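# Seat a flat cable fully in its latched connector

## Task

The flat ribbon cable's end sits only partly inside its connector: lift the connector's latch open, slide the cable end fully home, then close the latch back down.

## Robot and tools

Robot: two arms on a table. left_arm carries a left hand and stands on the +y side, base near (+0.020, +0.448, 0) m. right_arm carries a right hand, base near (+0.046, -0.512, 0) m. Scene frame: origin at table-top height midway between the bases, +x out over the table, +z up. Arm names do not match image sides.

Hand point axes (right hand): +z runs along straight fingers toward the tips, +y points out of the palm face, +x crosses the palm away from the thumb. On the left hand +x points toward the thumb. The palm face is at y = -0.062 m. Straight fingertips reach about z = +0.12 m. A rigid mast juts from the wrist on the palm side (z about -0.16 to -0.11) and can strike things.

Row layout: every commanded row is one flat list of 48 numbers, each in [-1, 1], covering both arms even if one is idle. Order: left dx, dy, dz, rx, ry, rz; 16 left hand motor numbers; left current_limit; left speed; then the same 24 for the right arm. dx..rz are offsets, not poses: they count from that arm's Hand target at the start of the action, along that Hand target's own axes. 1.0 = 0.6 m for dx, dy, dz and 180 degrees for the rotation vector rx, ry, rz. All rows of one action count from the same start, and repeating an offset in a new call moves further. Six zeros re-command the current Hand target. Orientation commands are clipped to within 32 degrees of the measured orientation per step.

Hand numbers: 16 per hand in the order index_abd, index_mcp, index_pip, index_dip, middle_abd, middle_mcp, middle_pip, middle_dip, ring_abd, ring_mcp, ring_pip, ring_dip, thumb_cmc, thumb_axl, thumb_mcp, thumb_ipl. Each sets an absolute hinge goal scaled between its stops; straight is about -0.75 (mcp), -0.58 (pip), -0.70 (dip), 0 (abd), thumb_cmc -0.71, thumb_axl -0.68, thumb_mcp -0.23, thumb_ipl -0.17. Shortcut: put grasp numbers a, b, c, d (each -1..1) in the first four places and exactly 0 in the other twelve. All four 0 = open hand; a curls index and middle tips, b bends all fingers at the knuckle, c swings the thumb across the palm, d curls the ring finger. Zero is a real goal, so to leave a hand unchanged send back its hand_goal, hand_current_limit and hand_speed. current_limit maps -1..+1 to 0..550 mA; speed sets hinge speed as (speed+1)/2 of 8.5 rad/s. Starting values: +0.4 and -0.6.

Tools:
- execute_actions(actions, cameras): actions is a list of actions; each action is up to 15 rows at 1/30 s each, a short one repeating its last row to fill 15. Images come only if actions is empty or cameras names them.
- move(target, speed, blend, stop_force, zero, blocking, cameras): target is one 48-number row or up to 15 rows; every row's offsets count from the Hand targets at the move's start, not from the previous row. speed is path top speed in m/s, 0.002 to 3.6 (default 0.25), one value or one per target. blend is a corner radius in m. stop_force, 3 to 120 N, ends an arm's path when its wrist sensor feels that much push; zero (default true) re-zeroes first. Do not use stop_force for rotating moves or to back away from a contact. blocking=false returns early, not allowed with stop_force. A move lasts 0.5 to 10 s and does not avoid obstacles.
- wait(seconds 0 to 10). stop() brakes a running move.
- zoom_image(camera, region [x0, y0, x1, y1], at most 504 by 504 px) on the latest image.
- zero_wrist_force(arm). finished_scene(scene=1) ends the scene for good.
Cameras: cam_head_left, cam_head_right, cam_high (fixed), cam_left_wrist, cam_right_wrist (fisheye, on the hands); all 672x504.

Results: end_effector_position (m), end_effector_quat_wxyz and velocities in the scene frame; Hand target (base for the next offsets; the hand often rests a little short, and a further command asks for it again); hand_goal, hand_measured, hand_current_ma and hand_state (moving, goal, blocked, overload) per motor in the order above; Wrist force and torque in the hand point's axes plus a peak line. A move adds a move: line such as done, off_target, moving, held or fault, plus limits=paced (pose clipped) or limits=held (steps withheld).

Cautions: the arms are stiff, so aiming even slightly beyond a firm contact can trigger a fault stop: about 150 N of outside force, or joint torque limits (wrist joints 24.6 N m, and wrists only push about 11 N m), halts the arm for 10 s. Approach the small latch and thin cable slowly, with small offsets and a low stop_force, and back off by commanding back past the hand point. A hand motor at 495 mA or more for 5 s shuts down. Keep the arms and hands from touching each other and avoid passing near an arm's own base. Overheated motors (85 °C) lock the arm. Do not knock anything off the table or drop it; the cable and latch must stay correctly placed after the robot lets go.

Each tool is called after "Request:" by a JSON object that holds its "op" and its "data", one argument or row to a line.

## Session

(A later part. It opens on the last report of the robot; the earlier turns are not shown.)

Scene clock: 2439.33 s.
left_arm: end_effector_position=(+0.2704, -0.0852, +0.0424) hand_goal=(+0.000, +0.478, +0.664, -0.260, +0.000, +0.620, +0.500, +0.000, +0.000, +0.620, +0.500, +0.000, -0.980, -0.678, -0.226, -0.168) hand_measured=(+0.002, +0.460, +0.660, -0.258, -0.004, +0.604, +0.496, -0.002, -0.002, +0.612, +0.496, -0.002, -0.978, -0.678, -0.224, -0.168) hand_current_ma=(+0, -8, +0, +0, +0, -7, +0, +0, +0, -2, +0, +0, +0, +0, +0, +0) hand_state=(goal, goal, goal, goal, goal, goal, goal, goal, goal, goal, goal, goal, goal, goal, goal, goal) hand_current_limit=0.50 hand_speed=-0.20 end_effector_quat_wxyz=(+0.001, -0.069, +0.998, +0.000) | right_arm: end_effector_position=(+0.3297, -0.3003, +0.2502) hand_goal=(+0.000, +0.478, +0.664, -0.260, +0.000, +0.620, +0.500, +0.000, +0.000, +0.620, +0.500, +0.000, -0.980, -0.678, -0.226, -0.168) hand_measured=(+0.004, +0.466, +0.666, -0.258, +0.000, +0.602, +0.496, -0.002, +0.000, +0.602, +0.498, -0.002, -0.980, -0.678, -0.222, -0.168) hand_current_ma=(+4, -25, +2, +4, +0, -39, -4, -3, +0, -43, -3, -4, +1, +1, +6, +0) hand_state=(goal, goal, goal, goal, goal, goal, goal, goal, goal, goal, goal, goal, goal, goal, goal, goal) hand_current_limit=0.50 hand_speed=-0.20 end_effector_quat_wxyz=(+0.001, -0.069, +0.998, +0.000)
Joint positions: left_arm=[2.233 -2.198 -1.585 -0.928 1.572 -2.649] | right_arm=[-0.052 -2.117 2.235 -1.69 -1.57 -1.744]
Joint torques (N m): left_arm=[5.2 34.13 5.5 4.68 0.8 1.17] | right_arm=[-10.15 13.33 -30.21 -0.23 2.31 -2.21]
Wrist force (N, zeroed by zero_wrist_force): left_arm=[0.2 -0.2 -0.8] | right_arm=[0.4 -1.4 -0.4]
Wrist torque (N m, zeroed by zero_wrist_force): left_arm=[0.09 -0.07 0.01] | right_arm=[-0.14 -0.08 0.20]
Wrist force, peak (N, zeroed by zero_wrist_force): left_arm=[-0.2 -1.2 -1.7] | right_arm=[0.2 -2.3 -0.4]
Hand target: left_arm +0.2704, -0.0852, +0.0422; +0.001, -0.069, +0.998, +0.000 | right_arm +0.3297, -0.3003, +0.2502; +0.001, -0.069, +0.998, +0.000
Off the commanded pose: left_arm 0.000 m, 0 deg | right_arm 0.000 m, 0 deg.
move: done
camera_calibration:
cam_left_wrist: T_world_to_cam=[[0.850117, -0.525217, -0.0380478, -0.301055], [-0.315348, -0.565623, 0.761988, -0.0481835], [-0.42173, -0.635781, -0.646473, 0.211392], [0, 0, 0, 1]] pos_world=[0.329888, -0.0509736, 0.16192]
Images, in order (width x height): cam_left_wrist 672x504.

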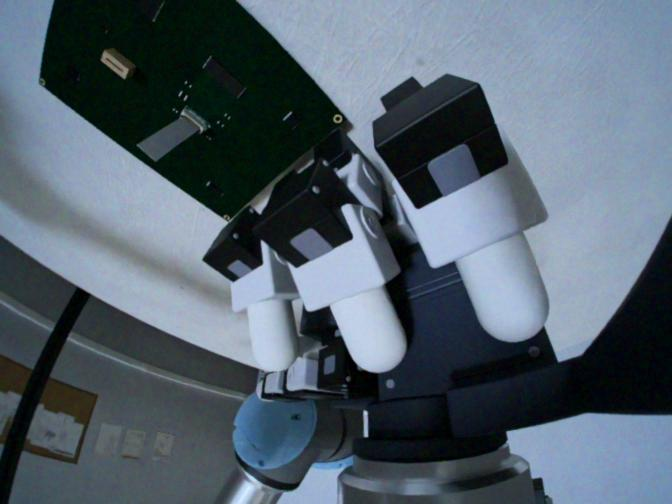

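Request:
{"op": "execute_actions", "data": {
  "actions": [],
  "cameras": ["cam_head_left","cam_head_right"]
}}

Request:
{"op": "zoom_image", "data": {
  "camera": "cam_head_right",
  "region": [352, 418, 392, 452]
}}

Request:
{"op": "zoom_image", "data": {
  "camera": "cam_head_left",
  "region": [352, 415, 392, 449]
}}

Scene clock: 2455.00 s.
left_arm: end_effector_position=(+0.2704, -0.0852, +0.0422) hand_goal=(+0.000, +0.478, +0.664, -0.260, +0.000, +0.620, +0.500, +0.000, +0.000, +0.620, +0.500, +0.000, -0.980, -0.678, -0.226, -0.168) hand_measured=(+0.002, +0.460, +0.660, -0.258, -0.004, +0.604, +0.496, -0.002, -0.002, +0.612, +0.496, -0.002, -0.978, -0.678, -0.224, -0.168) hand_current_ma=(+0, -8, +0, +0, +0, -7, +0, +0, +0, -2, +0, +0, +0, +0, +0, +0) hand_state=(goal, goal, goal, goal, goal, goal, goal, goal, goal, goal, goal, goal, goal, goal, goal, goal) hand_current_limit=0.50 hand_speed=-0.20 end_effector_quat_wxyz=(+0.001, -0.069, +0.998, +0.000) | right_arm: end_effector_position=(+0.3297, -0.3003, +0.2502) hand_goal=(+0.000, +0.478, +0.664, -0.260, +0.000, +0.620, +0.500, +0.000, +0.000, +0.620, +0.500, +0.000, -0.980, -0.678, -0.226, -0.168) hand_measured=(+0.004, +0.466, +0.666, -0.258, +0.000, +0.602, +0.496, -0.002, +0.000, +0.602, +0.498, -0.002, -0.980, -0.678, -0.222, -0.168) hand_current_ma=(+4, -25, +2, +4, +0, -39, -4, -3, +0, -43, -3, -4, +1, +1, +6, +0) hand_state=(goal, goal, goal, goal, goal, goal, goal, goal, goal, goal, goal, goal, goal, goal, goal, goal) hand_current_limit=0.50 hand_speed=-0.20 end_effector_quat_wxyz=(+0.001, -0.069, +0.998, +0.000)
Joint positions: left_arm=[2.233 -2.198 -1.585 -0.928 1.572 -2.649] | right_arm=[-0.052 -2.117 2.235 -1.69 -1.57 -1.744]
Joint velocities: within noise
Joint torques (N m): left_arm=[-2.04 32.42 7.53 4.69 -1.03 -1.64] | right_arm=[-10.01 12.88 -29.85 -0.24 2.33 -2.14]
Motor temperatures (°C): left_arm=[23 27 24 34 30 33] | right_arm=[25 26 27 29 30 32]
Wrist force (N, zeroed by zero_wrist_force): left_arm=[0.1 0.0 -0.8] | right_arm=[0.4 -1.6 -0.3]
Wrist torque (N m, zeroed by zero_wrist_force): left_arm=[0.11 -0.06 0.00] | right_arm=[-0.18 -0.08 0.19]
Wrist force, peak (N, zeroed by zero_wrist_force): left_arm=[0.1 -0.2 -1.0] | right_arm=[0.5 -2.1 -0.4]
Hand target: left_arm +0.2704, -0.0852, +0.0422; +0.001, -0.069, +0.998, +0.000 | right_arm +0.3297, -0.3003, +0.2502; +0.001, -0.069, +0.998, +0.000
Off the commanded pose: left_arm 0.000 m, 0 deg | right_arm 0.000 m, 0 deg.
Images, in order (width x height): cam_head_left 672x504, cam_head_right 672x504.

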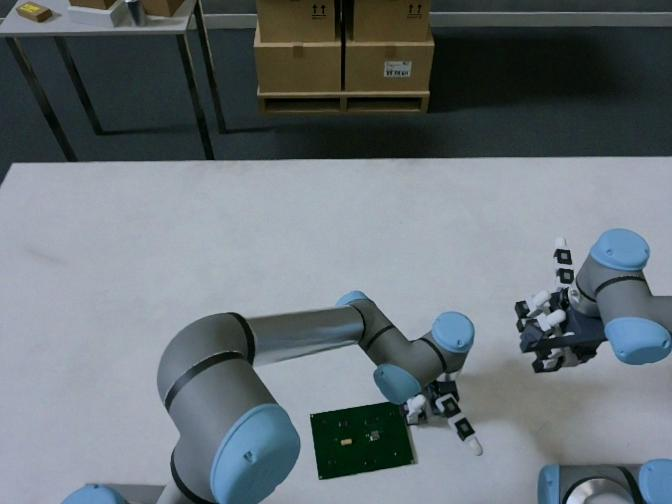

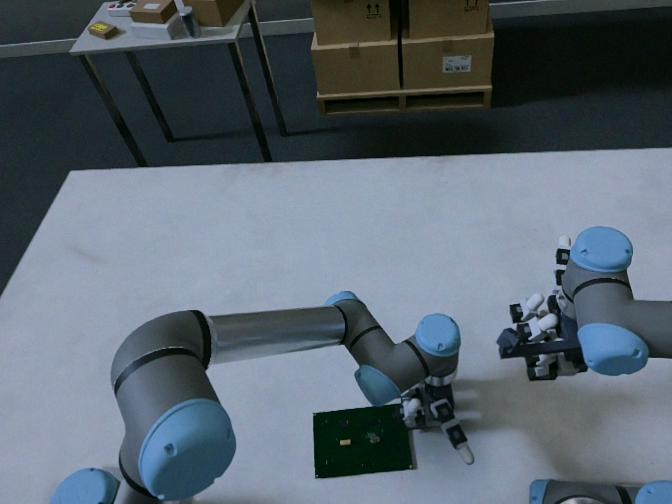

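Scaled by 12.600 from the camera's 672x504 image, which has a finer 960x720 frame.

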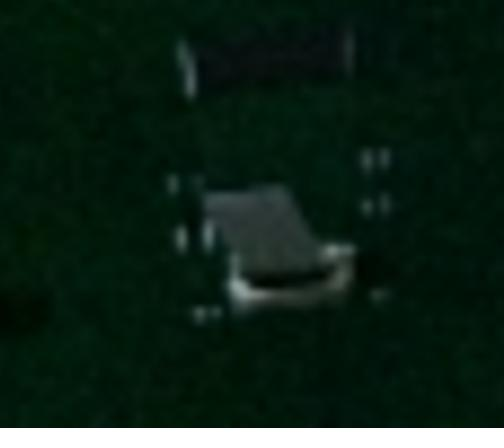

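Scaled by 12.600 from the camera's 672x504 image, which has a finer 960x720 frame.

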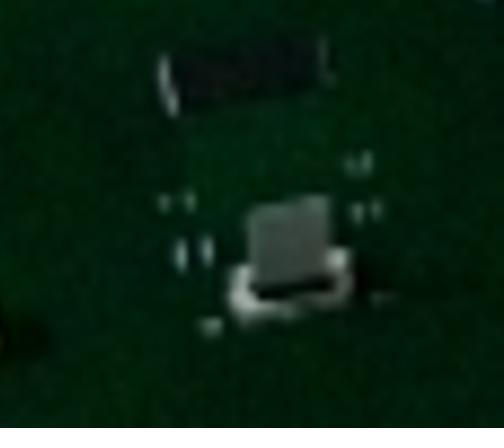

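Request:
{"op": "move", "data": {
  "target": [
    [0,0,-0.263,0,0,0, 0,0.479,0.664,-0.26, 0,0.62,0.5,0.001, 0,0.62,0.5,0.001, -0.98,-0.678,-0.226,-0.168, 0.5,-0.2, 0,0,0,0,0,0, 0,0.479,0.664,-0.26, 0,0.62,0.5,0.001, 0,0.62,0.5,0.001, -0.98,-0.678,-0.226,-0.168, 0.5,-0.2],
    [0.0738,0.2342,-0.263,0,0,0, 0.001,-1,-0.7226,0.145, 0,-0.4795,-1,-1, 0,0.62,0.5,0.001, 0.571,-0.68,-0.23,-0.17, 0.55,-0.2, 0,0,0,0,0,0, 0,0.479,0.664,-0.26, 0,0.62,0.5,0.001, 0,0.62,0.5,0.001, -0.98,-0.678,-0.226,-0.168, 0.5,-0.2],
    [0.0738,0.2342,-0.1563,0,0,0, 0.001,-1,-0.7226,0.145, 0,-0.4795,-1,-1, 0,0.62,0.5,0.001, 0.571,-0.68,-0.23,-0.17, 0.55,-0.2, 0,0,0,0,0,0, 0,0.479,0.664,-0.26, 0,0.62,0.5,0.001, 0,0.62,0.5,0.001, -0.98,-0.678,-0.226,-0.168, 0.5,-0.2]
  ],
  "speed": [0.15,0.15,0.06],
  "blend": [0.01,0,0]
}}

Request:
{"op": "move", "data": {
  "target": [0,0,0,0,0,0, 0.45,-1,-0.7226,0.145, -0.45,-0.4795,-1,-1, 0,0.62,0.5,0.001, 0.571,-0.68,-0.23,-0.17, 0.55,-0.9, 0,0,0,0,0,0, 0,0.479,0.664,-0.26, 0,0.62,0.5,0.001, 0,0.62,0.5,0.001, -0.98,-0.678,-0.226,-0.168, 0.5,-0.2],
  "speed": 0.06
}}

Request:
{"op": "zero_wrist_force", "data": {
  "arm": "left_arm"
}}

Request:
{"op": "move", "data": {
  "target": [0,0,0.0033,0,0,0, 0.45,-1,-0.7226,0.145, -0.45,-0.4795,-1,-1, 0,0.62,0.5,0.001, 0.571,-0.68,-0.23,-0.17, 0.55,-0.9, 0,0,0,0,0,0, 0,0.479,0.664,-0.26, 0,0.62,0.5,0.001, 0,0.62,0.5,0.001, -0.98,-0.678,-0.226,-0.168, 0.5,-0.2],
  "speed": 0.01
}}

Scene clock: 2497.10 s.
left_arm: end_effector_position=(+0.2069, +0.0479, +0.1360) hand_goal=(+0.000, -1.000, -0.722, +0.144, +0.000, -0.480, -1.000, -1.000, +0.000, +0.620, +0.500, +0.000, +0.570, -0.680, -0.230, -0.170) hand_measured=(+0.002, -0.992, -0.718, +0.140, -0.004, -0.480, -0.996, -0.998, -0.002, +0.612, +0.496, -0.002, +0.568, -0.678, -0.224, -0.168) hand_current_ma=(+0, +2, +0, +0, +0, +0, +1, +0, +0, -2, +0, +0, +0, +0, +2, +0) hand_state=(goal, goal, goal, goal, goal, goal, goal, goal, goal, goal, goal, goal, goal, goal, goal, goal) hand_current_limit=0.55 hand_speed=-0.20 end_effector_quat_wxyz=(+0.001, -0.069, +0.998, +0.000) | right_arm: end_effector_position=(+0.3297, -0.3003, +0.2502) hand_goal=(+0.000, +0.478, +0.664, -0.260, +0.000, +0.620, +0.500, +0.000, +0.000, +0.620, +0.500, +0.000, -0.980, -0.678, -0.226, -0.168) hand_measured=(+0.004, +0.466, +0.666, -0.258, +0.000, +0.602, +0.496, -0.002, +0.000, +0.602, +0.498, -0.002, -0.980, -0.678, -0.222, -0.168) hand_current_ma=(+4, -25, +2, +4, +0, -39, -4, -3, +0, -43, -3, -4, +1, +1, +6, +0) hand_state=(goal, goal, goal, goal, goal, goal, goal, goal, goal, goal, goal, goal, goal, goal, goal, goal) hand_current_limit=0.50 hand_speed=-0.20 end_effector_quat_wxyz=(+0.001, -0.069, +0.998, +0.000)
Joint positions: left_arm=[2.286 -1.769 -1.949 -0.994 1.572 -2.596] | right_arm=[-0.052 -2.117 2.235 -1.69 -1.57 -1.744]
Joint torques (N m): left_arm=[4.79 18.38 9.82 4.9 -1.38 1.04] | right_arm=[-9.49 12.83 -29.7 -0.38 2.35 -2.09]
Wrist force (N, zeroed by zero_wrist_force): left_arm=[0.2 -0.3 -0.9] | right_arm=[0.3 -1.6 -0.3]
Wrist torque (N m, zeroed by zero_wrist_force): left_arm=[0.05 -0.02 -0.11] | right_arm=[-0.19 -0.07 0.19]
Wrist force, peak (N, zeroed by zero_wrist_force): left_arm=[0.0 -0.9 -1.6] | right_arm=[0.7 -2.0 -0.1]
Hand target: left_arm +0.2069, +0.0478, +0.1359; +0.001, -0.069, +0.998, +0.000 | right_arm +0.3297, -0.3003, +0.2502; +0.001, -0.069, +0.998, +0.000
Off the commanded pose: left_arm 0.000 m, 0 deg | right_arm 0.000 m, 0 deg.
move: done

Scene clock: 2498.10 s.
left_arm: end_effector_position=(+0.2069, +0.0479, +0.1359) hand_goal=(+0.450, -1.000, -0.722, +0.144, -0.450, -0.480, -1.000, -1.000, +0.000, +0.620, +0.500, +0.000, +0.570, -0.680, -0.230, -0.170) hand_measured=(+0.182, -0.994, -0.718, +0.140, -0.168, -0.480, -1.000, -1.000, -0.002, +0.612, +0.496, -0.002, +0.568, -0.678, -0.224, -0.168) hand_current_ma=(-426, +1, +0, +0, +422, +0, +0, +0, +0, -2, +0, +0, +0, +0, +2, +0) hand_state=(blocked, goal, goal, goal, blocked, goal, goal, goal, goal, goal, goal, goal, goal, goal, goal, goal) hand_current_limit=0.55 hand_speed=-0.90 end_effector_quat_wxyz=(+0.001, -0.069, +0.998, +0.000) | right_arm: end_effector_position=(+0.3297, -0.3003, +0.2502) hand_goal=(+0.000, +0.478, +0.664, -0.260, +0.000, +0.620, +0.500, +0.000, +0.000, +0.620, +0.500, +0.000, -0.980, -0.678, -0.226, -0.168) hand_measured=(+0.004, +0.466, +0.666, -0.258, +0.000, +0.602, +0.496, -0.002, +0.000, +0.602, +0.498, -0.002, -0.980, -0.678, -0.222, -0.168) hand_current_ma=(+4, -25, +2, +4, +0, -39, -4, -3, +0, -43, -3, -4, +1, +1, +6, +0) hand_state=(goal, goal, goal, goal, goal, goal, goal, goal, goal, goal, goal, goal, goal, goal, goal, goal) hand_current_limit=0.50 hand_speed=-0.20 end_effector_quat_wxyz=(+0.001, -0.069, +0.998, +0.000)
Joint positions: left_arm=[2.286 -1.769 -1.949 -0.993 1.572 -2.596] | right_arm=[-0.052 -2.117 2.235 -1.69 -1.57 -1.744]
Joint torques (N m): left_arm=[-3.93 18.36 9.29 5.13 -0.23 -1.03] | right_arm=[-9.9 12.44 -29.78 -0.35 2.28 -2.1]
Wrist force (N, zeroed by zero_wrist_force): left_arm=[0.0 -0.3 0.0] | right_arm=[0.7 -1.5 -0.5]
Wrist torque (N m, zeroed by zero_wrist_force): left_arm=[-0.04 0.00 -0.12] | right_arm=[-0.16 -0.12 0.21]
Wrist force, peak (N, zeroed by zero_wrist_force): left_arm=[0.0 -0.3 -0.9] | right_arm=[0.7 -1.9 -0.3]
Hand target: left_arm +0.2069, +0.0478, +0.1359; +0.001, -0.069, +0.998, +0.000 | right_arm +0.3297, -0.3003, +0.2502; +0.001, -0.069, +0.998, +0.000
Off the commanded pose: left_arm 0.000 m, 0 deg | right_arm 0.000 m, 0 deg.
move: done

Wrist force sensor zeroed.

Scene clock: 2498.80 s.
left_arm: end_effector_position=(+0.2069, +0.0478, +0.1340) hand_goal=(+0.450, -1.000, -0.722, +0.144, -0.450, -0.480, -1.000, -1.000, +0.000, +0.620, +0.500, +0.000, +0.570, -0.680, -0.230, -0.170) hand_measured=(+0.184, -0.994, -0.718, +0.150, -0.168, -0.474, -1.000, -1.000, -0.002, +0.612, +0.496, -0.002, +0.568, -0.678, -0.224, -0.168) hand_current_ma=(-426, +1, +1, +1, +426, +1, +0, +0, +0, -2, +0, +0, +0, +0, +2, +0) hand_state=(blocked, goal, goal, goal, blocked, goal, goal, goal, goal, goal, goal, goal, goal, goal, goal, goal) hand_current_limit=0.55 hand_speed=-0.90 end_effector_quat_wxyz=(+0.001, -0.069, +0.998, +0.000) | right_arm: end_effector_position=(+0.3297, -0.3003, +0.2502) hand_goal=(+0.000, +0.478, +0.664, -0.260, +0.000, +0.620, +0.500, +0.000, +0.000, +0.620, +0.500, +0.000, -0.980, -0.678, -0.226, -0.168) hand_measured=(+0.004, +0.466, +0.666, -0.258, +0.000, +0.602, +0.496, -0.002, +0.000, +0.602, +0.498, -0.002, -0.980, -0.678, -0.222, -0.168) hand_current_ma=(+4, -25, +2, +4, +0, -39, -4, -3, +0, -43, -3, -4, +1, +1, +6, +0) hand_state=(goal, goal, goal, goal, goal, goal, goal, goal, goal, goal, goal, goal, goal, goal, goal, goal) hand_current_limit=0.50 hand_speed=-0.20 end_effector_quat_wxyz=(+0.001, -0.069, +0.998, +0.000)
Joint positions: left_arm=[2.286 -1.772 -1.951 -0.988 1.572 -2.596] | right_arm=[-0.052 -2.117 2.235 -1.69 -1.57 -1.744]
Joint torques (N m): left_arm=[-5.78 15.04 6.51 4.88 0.58 -1.57] | right_arm=[-9.77 12.13 -29.63 -0.45 2.35 -2.12]
Wrist force (N, zeroed by zero_wrist_force): left_arm=[0.3 0.7 -4.9] | right_arm=[0.6 -1.6 -0.5]
Wrist torque (N m, zeroed by zero_wrist_force): left_arm=[0.38 -0.01 0.03] | right_arm=[-0.16 -0.09 0.21]
Wrist force, peak (N, zeroed by zero_wrist_force): left_arm=[0.2 1.0 -5.1] | right_arm=[0.6 -1.9 0.0]
Hand target: left_arm +0.2069, +0.0478, +0.1339; +0.001, -0.069, +0.998, +0.000 | right_arm +0.3297, -0.3003, +0.2502; +0.001, -0.069, +0.998, +0.000
Off the commanded pose: left_arm 0.000 m, 0 deg | right_arm 0.000 m, 0 deg.
move: done

Request:
{"op": "move", "data": {
  "target": [0,0,0.0025,0,0,0, 0.45,-1,-0.7226,0.145, -0.45,-0.4795,-1,-1, 0,0.62,0.5,0.001, 0.571,-0.68,-0.23,-0.17, 0.55,-0.9, 0,0,0,0,0,0, 0,0.479,0.664,-0.26, 0,0.62,0.5,0.001, 0,0.62,0.5,0.001, -0.98,-0.678,-0.226,-0.168, 0.5,-0.2],
  "speed": 0.01
}}

Request:
{"op": "move", "data": {
  "target": [0,0,0.002,0,0,0, 0.45,-1,-0.7226,0.145, -0.45,-0.4795,-1,-1, 0,0.62,0.5,0.001, 0.571,-0.68,-0.23,-0.17, 0.55,-0.9, 0,0,0,0,0,0, 0,0.479,0.664,-0.26, 0,0.62,0.5,0.001, 0,0.62,0.5,0.001, -0.98,-0.678,-0.226,-0.168, 0.5,-0.2],
  "speed": 0.01
}}

Request:
{"op": "move", "data": {
  "target": [0,0,0.002,0,0,0, 0.45,-1,-0.7226,0.145, -0.45,-0.4795,-1,-1, 0,0.62,0.5,0.001, 0.571,-0.68,-0.23,-0.17, 0.55,-0.9, 0,0,0,0,0,0, 0,0.479,0.664,-0.26, 0,0.62,0.5,0.001, 0,0.62,0.5,0.001, -0.98,-0.678,-0.226,-0.168, 0.5,-0.2],
  "speed": 0.01,
  "cameras": ["cam_head_right"]
}}

Scene clock: 2515.17 s.
left_arm: end_effector_position=(+0.2069, +0.0478, +0.1325) hand_goal=(+0.450, -1.000, -0.722, +0.144, -0.450, -0.480, -1.000, -1.000, +0.000, +0.620, +0.500, +0.000, +0.570, -0.680, -0.230, -0.170) hand_measured=(+0.186, -1.000, -0.720, +0.156, -0.168, -0.480, -1.000, -1.000, -0.002, +0.612, +0.496, -0.002, +0.568, -0.678, -0.224, -0.168) hand_current_ma=(-426, +0, +0, +4, +426, +0, +0, +0, +0, -2, +0, +0, +0, +0, +2, +0) hand_state=(blocked, goal, goal, goal, blocked, goal, goal, goal, goal, goal, goal, goal, goal, goal, goal, goal) hand_current_limit=0.55 hand_speed=-0.90 end_effector_quat_wxyz=(+0.001, -0.069, +0.998, +0.000) | right_arm: end_effector_position=(+0.3297, -0.3003, +0.2502) hand_goal=(+0.000, +0.478, +0.664, -0.260, +0.000, +0.620, +0.500, +0.000, +0.000, +0.620, +0.500, +0.000, -0.980, -0.678, -0.226, -0.168) hand_measured=(+0.004, +0.466, +0.666, -0.258, +0.000, +0.602, +0.496, -0.002, +0.000, +0.602, +0.498, -0.002, -0.980, -0.678, -0.222, -0.168) hand_current_ma=(+4, -25, +2, +4, +0, -39, -4, -3, +0, -43, -3, -4, +1, +1, +6, +0) hand_state=(goal, goal, goal, goal, goal, goal, goal, goal, goal, goal, goal, goal, goal, goal, goal, goal) hand_current_limit=0.50 hand_speed=-0.20 end_effector_quat_wxyz=(+0.001, -0.069, +0.998, +0.000)
Joint positions: left_arm=[2.286 -1.774 -1.953 -0.984 1.572 -2.596] | right_arm=[-0.052 -2.117 2.235 -1.69 -1.57 -1.744]
Joint torques (N m): left_arm=[-5.34 14.19 5.87 4.19 1.52 -1.64] | right_arm=[-9.7 11.53 -29.4 -0.53 2.31 -2.06]
Wrist force (N, zeroed by zero_wrist_force): left_arm=[1.1 -1.0 -6.9] | right_arm=[0.3 -1.7 -0.2]
Wrist torque (N m, zeroed by zero_wrist_force): left_arm=[0.69 0.09 0.09] | right_arm=[-0.20 -0.07 0.18]
Wrist force, peak (N, zeroed by zero_wrist_force): left_arm=[1.0 -1.3 -7.0] | right_arm=[0.4 -2.2 -0.2]
Hand target: left_arm +0.2069, +0.0478, +0.1324; +0.001, -0.069, +0.998, +0.000 | right_arm +0.3297, -0.3003, +0.2502; +0.001, -0.069, +0.998, +0.000
Off the commanded pose: left_arm 0.000 m, 0 deg | right_arm 0.000 m, 0 deg.
move: done

Scene clock: 2515.87 s.
left_arm: end_effector_position=(+0.2069, +0.0479, +0.1312) hand_goal=(+0.450, -1.000, -0.722, +0.144, -0.450, -0.480, -1.000, -1.000, +0.000, +0.620, +0.500, +0.000, +0.570, -0.680, -0.230, -0.170) hand_measured=(+0.186, -1.000, -0.724, +0.166, -0.172, -0.480, -1.000, -1.000, -0.002, +0.612, +0.496, -0.002, +0.568, -0.678, -0.224, -0.168) hand_current_ma=(-426, +0, +0, +11, +426, +0, +0, +0, +0, -2, +0, +0, +0, +0, +2, +0) hand_state=(blocked, goal, goal, blocked, blocked, goal, goal, goal, goal, goal, goal, goal, goal, goal, goal, goal) hand_current_limit=0.55 hand_speed=-0.90 end_effector_quat_wxyz=(+0.001, -0.069, +0.998, +0.000) | right_arm: end_effector_position=(+0.3297, -0.3003, +0.2502) hand_goal=(+0.000, +0.478, +0.664, -0.260, +0.000, +0.620, +0.500, +0.000, +0.000, +0.620, +0.500, +0.000, -0.980, -0.678, -0.226, -0.168) hand_measured=(+0.004, +0.466, +0.666, -0.258, +0.000, +0.602, +0.496, -0.002, +0.000, +0.602, +0.498, -0.002, -0.980, -0.678, -0.222, -0.168) hand_current_ma=(+4, -25, +2, +4, +0, -39, -4, -3, +0, -43, -3, -4, +1, +1, +6, +0) hand_state=(goal, goal, goal, goal, goal, goal, goal, goal, goal, goal, goal, goal, goal, goal, goal, goal) hand_current_limit=0.50 hand_speed=-0.20 end_effector_quat_wxyz=(+0.001, -0.069, +0.998, +0.000)
Joint positions: left_arm=[2.286 -1.775 -1.955 -0.981 1.572 -2.596] | right_arm=[-0.052 -2.117 2.235 -1.69 -1.57 -1.744]
Joint torques (N m): left_arm=[-5.56 16.49 6.1 4.58 1.79 -1.2] | right_arm=[-9.38 11.6 -29.58 -0.53 2.31 -1.93]
Wrist force (N, zeroed by zero_wrist_force): left_arm=[1.0 -0.1 -4.8] | right_arm=[0.2 -1.4 -0.1]
Wrist torque (N m, zeroed by zero_wrist_force): left_arm=[0.45 0.09 0.09] | right_arm=[-0.18 -0.06 0.19]
Wrist force, peak (N, zeroed by zero_wrist_force): left_arm=[2.3 -1.3 -11.0] | right_arm=[0.5 -1.9 -0.3]
Hand target: left_arm +0.2069, +0.0478, +0.1312; +0.001, -0.069, +0.998, +0.000 | right_arm +0.3297, -0.3003, +0.2502; +0.001, -0.069, +0.998, +0.000
Off the commanded pose: left_arm 0.000 m, 0 deg | right_arm 0.000 m, 0 deg.
move: done

Scene clock: 2516.57 s.
left_arm: end_effector_position=(+0.2069, +0.0478, +0.1301) hand_goal=(+0.450, -1.000, -0.722, +0.144, -0.450, -0.480, -1.000, -1.000, +0.000, +0.620, +0.500, +0.000, +0.570, -0.680, -0.230, -0.170) hand_measured=(+0.186, -1.000, -0.722, +0.164, -0.172, -0.480, -1.000, -1.000, -0.002, +0.612, +0.496, -0.002, +0.568, -0.678, -0.224, -0.168) hand_current_ma=(-426, +0, +0, +8, +426, +0, +0, +0, +0, -2, +0, +0, +0, +0, +2, +0) hand_state=(blocked, goal, goal, goal, blocked, goal, goal, goal, goal, goal, goal, goal, goal, goal, goal, goal) hand_current_limit=0.55 hand_speed=-0.90 end_effector_quat_wxyz=(+0.001, -0.069, +0.998, +0.000) | right_arm: end_effector_position=(+0.3297, -0.3003, +0.2502) hand_goal=(+0.000, +0.478, +0.664, -0.260, +0.000, +0.620, +0.500, +0.000, +0.000, +0.620, +0.500, +0.000, -0.980, -0.678, -0.226, -0.168) hand_measured=(+0.004, +0.466, +0.666, -0.258, +0.000, +0.602, +0.496, -0.002, +0.000, +0.602, +0.498, -0.002, -0.980, -0.678, -0.222, -0.168) hand_current_ma=(+4, -25, +2, +4, +0, -39, -4, -3, +0, -43, -3, -4, +1, +1, +6, +0) hand_state=(goal, goal, goal, goal, goal, goal, goal, goal, goal, goal, goal, goal, goal, goal, goal, goal) hand_current_limit=0.50 hand_speed=-0.20 end_effector_quat_wxyz=(+0.001, -0.069, +0.998, +0.000)
Joint positions: left_arm=[2.286 -1.777 -1.956 -0.978 1.572 -2.596] | right_arm=[-0.052 -2.117 2.235 -1.69 -1.57 -1.744]
Joint torques (N m): left_arm=[-1.78 15.45 7 4.59 1.75 -0.92] | right_arm=[-9.68 11.55 -29.62 -0.55 2.29 -2.03]
Wrist force (N, zeroed by zero_wrist_force): left_arm=[0.9 0.0 -4.0] | right_arm=[0.5 -1.6 -0.3]
Wrist torque (N m, zeroed by zero_wrist_force): left_arm=[0.38 0.08 0.08] | right_arm=[-0.18 -0.09 0.21]
Wrist force, peak (N, zeroed by zero_wrist_force): left_arm=[1.0 -0.3 -4.7] | right_arm=[0.4 -2.0 -0.4]
Hand target: left_arm +0.2069, +0.0478, +0.1300; +0.001, -0.069, +0.998, +0.000 | right_arm +0.3297, -0.3003, +0.2502; +0.001, -0.069, +0.998, +0.000
Off the commanded pose: left_arm 0.000 m, 0 deg | right_arm 0.000 m, 0 deg.
move: done
Images, in order (width x height): cam_head_right 672x504.

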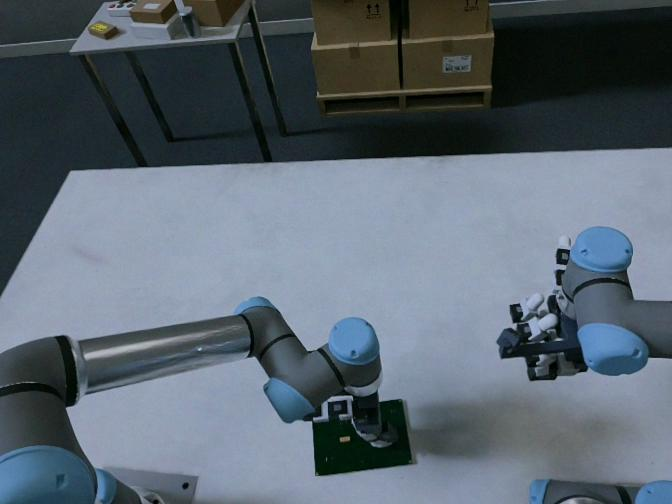

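Request:
{"op": "move", "data": {
  "target": [0,0,0.002,0,0,0, 0.45,-1,-0.7226,0.145, -0.45,-0.4795,-1,-1, 0,0.62,0.5,0.001, 0.571,-0.68,-0.23,-0.17, 0.55,-0.9, 0,0,0,0,0,0, 0,0.479,0.664,-0.26, 0,0.62,0.5,0.001, 0,0.62,0.5,0.001, -0.98,-0.678,-0.226,-0.168, 0.5,-0.2],
  "speed": 0.01,
  "cameras": ["cam_left_wrist", "cam_high"]
}}

Request:
{"op": "zoom_image", "data": {
  "camera": "cam_left_wrist",
  "region": [260, 40, 440, 180]
}}

Scene clock: 2520.77 s.
left_arm: end_effector_position=(+0.2069, +0.0478, +0.1289) hand_goal=(+0.450, -1.000, -0.722, +0.144, -0.450, -0.480, -1.000, -1.000, +0.000, +0.620, +0.500, +0.000, +0.570, -0.680, -0.230, -0.170) hand_measured=(+0.186, -1.000, -0.722, +0.164, -0.172, -0.478, -1.000, -1.000, -0.002, +0.612, +0.496, -0.002, +0.568, -0.678, -0.224, -0.168) hand_current_ma=(-426, +0, +0, +8, +426, +0, +0, +0, +0, -2, +0, +0, +0, +0, +2, +0) hand_state=(blocked, goal, goal, goal, blocked, goal, goal, goal, goal, goal, goal, goal, goal, goal, goal, goal) hand_current_limit=0.55 hand_speed=-0.90 end_effector_quat_wxyz=(+0.001, -0.069, +0.998, +0.000) | right_arm: end_effector_position=(+0.3297, -0.3003, +0.2502) hand_goal=(+0.000, +0.478, +0.664, -0.260, +0.000, +0.620, +0.500, +0.000, +0.000, +0.620, +0.500, +0.000, -0.980, -0.678, -0.226, -0.168) hand_measured=(+0.004, +0.466, +0.666, -0.258, +0.000, +0.602, +0.496, -0.002, +0.000, +0.602, +0.498, -0.002, -0.980, -0.678, -0.222, -0.168) hand_current_ma=(+4, -25, +2, +4, +0, -39, -4, -3, +0, -43, -3, -4, +1, +1, +6, +0) hand_state=(goal, goal, goal, goal, goal, goal, goal, goal, goal, goal, goal, goal, goal, goal, goal, goal) hand_current_limit=0.50 hand_speed=-0.20 end_effector_quat_wxyz=(+0.001, -0.069, +0.998, +0.000)
Joint positions: left_arm=[2.286 -1.779 -1.958 -0.974 1.572 -2.596] | right_arm=[-0.052 -2.117 2.235 -1.69 -1.57 -1.744]
Joint torques (N m): left_arm=[8.37 14 5.74 4.41 1.71 1.6] | right_arm=[-9.38 10.97 -29.66 -0.58 2.27 -2.01]
Wrist force (N, zeroed by zero_wrist_force): left_arm=[2.0 0.2 -8.9] | right_arm=[0.3 -1.6 -0.3]
Wrist torque (N m, zeroed by zero_wrist_force): left_arm=[0.78 0.13 0.19] | right_arm=[-0.19 -0.07 0.17]
Wrist force, peak (N, zeroed by zero_wrist_force): left_arm=[2.0 0.2 -8.9] | right_arm=[0.5 -2.0 -0.2]
Hand target: left_arm +0.2069, +0.0478, +0.1288; +0.001, -0.069, +0.998, +0.000 | right_arm +0.3297, -0.3003, +0.2502; +0.001, -0.069, +0.998, +0.000
Off the commanded pose: left_arm 0.000 m, 0 deg | right_arm 0.000 m, 0 deg.
move: done
camera_calibration:
cam_left_wrist: T_world_to_cam=[[0.850101, -0.525246, -0.0380085, -0.173963], [-0.315393, -0.565597, 0.761989, -0.0587948], [-0.42173, -0.63578, -0.646473, 0.325197], [0, 0, 0, 1]] pos_world=[0.266488, 0.0821264, 0.24842]
Images, in order (width x height): cam_high 672x504, cam_left_wrist 672x504.

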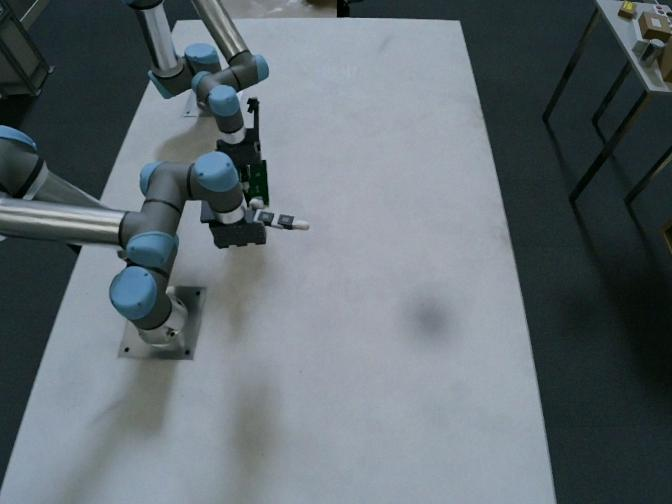

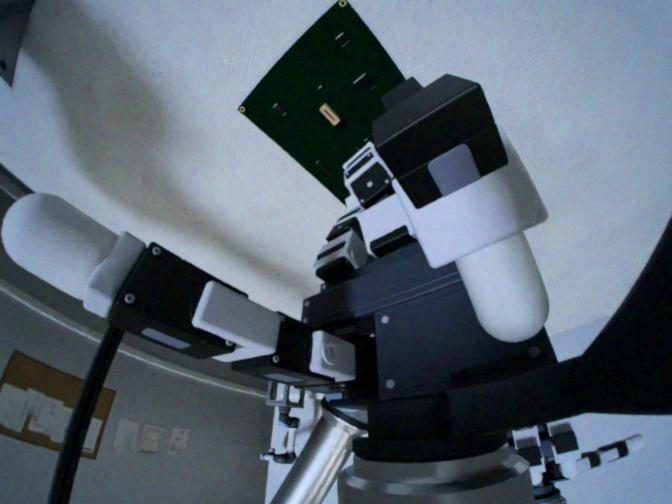

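Scaled by 2.800 from the camera's 672x504 image, which has a finer 960x720 frame.

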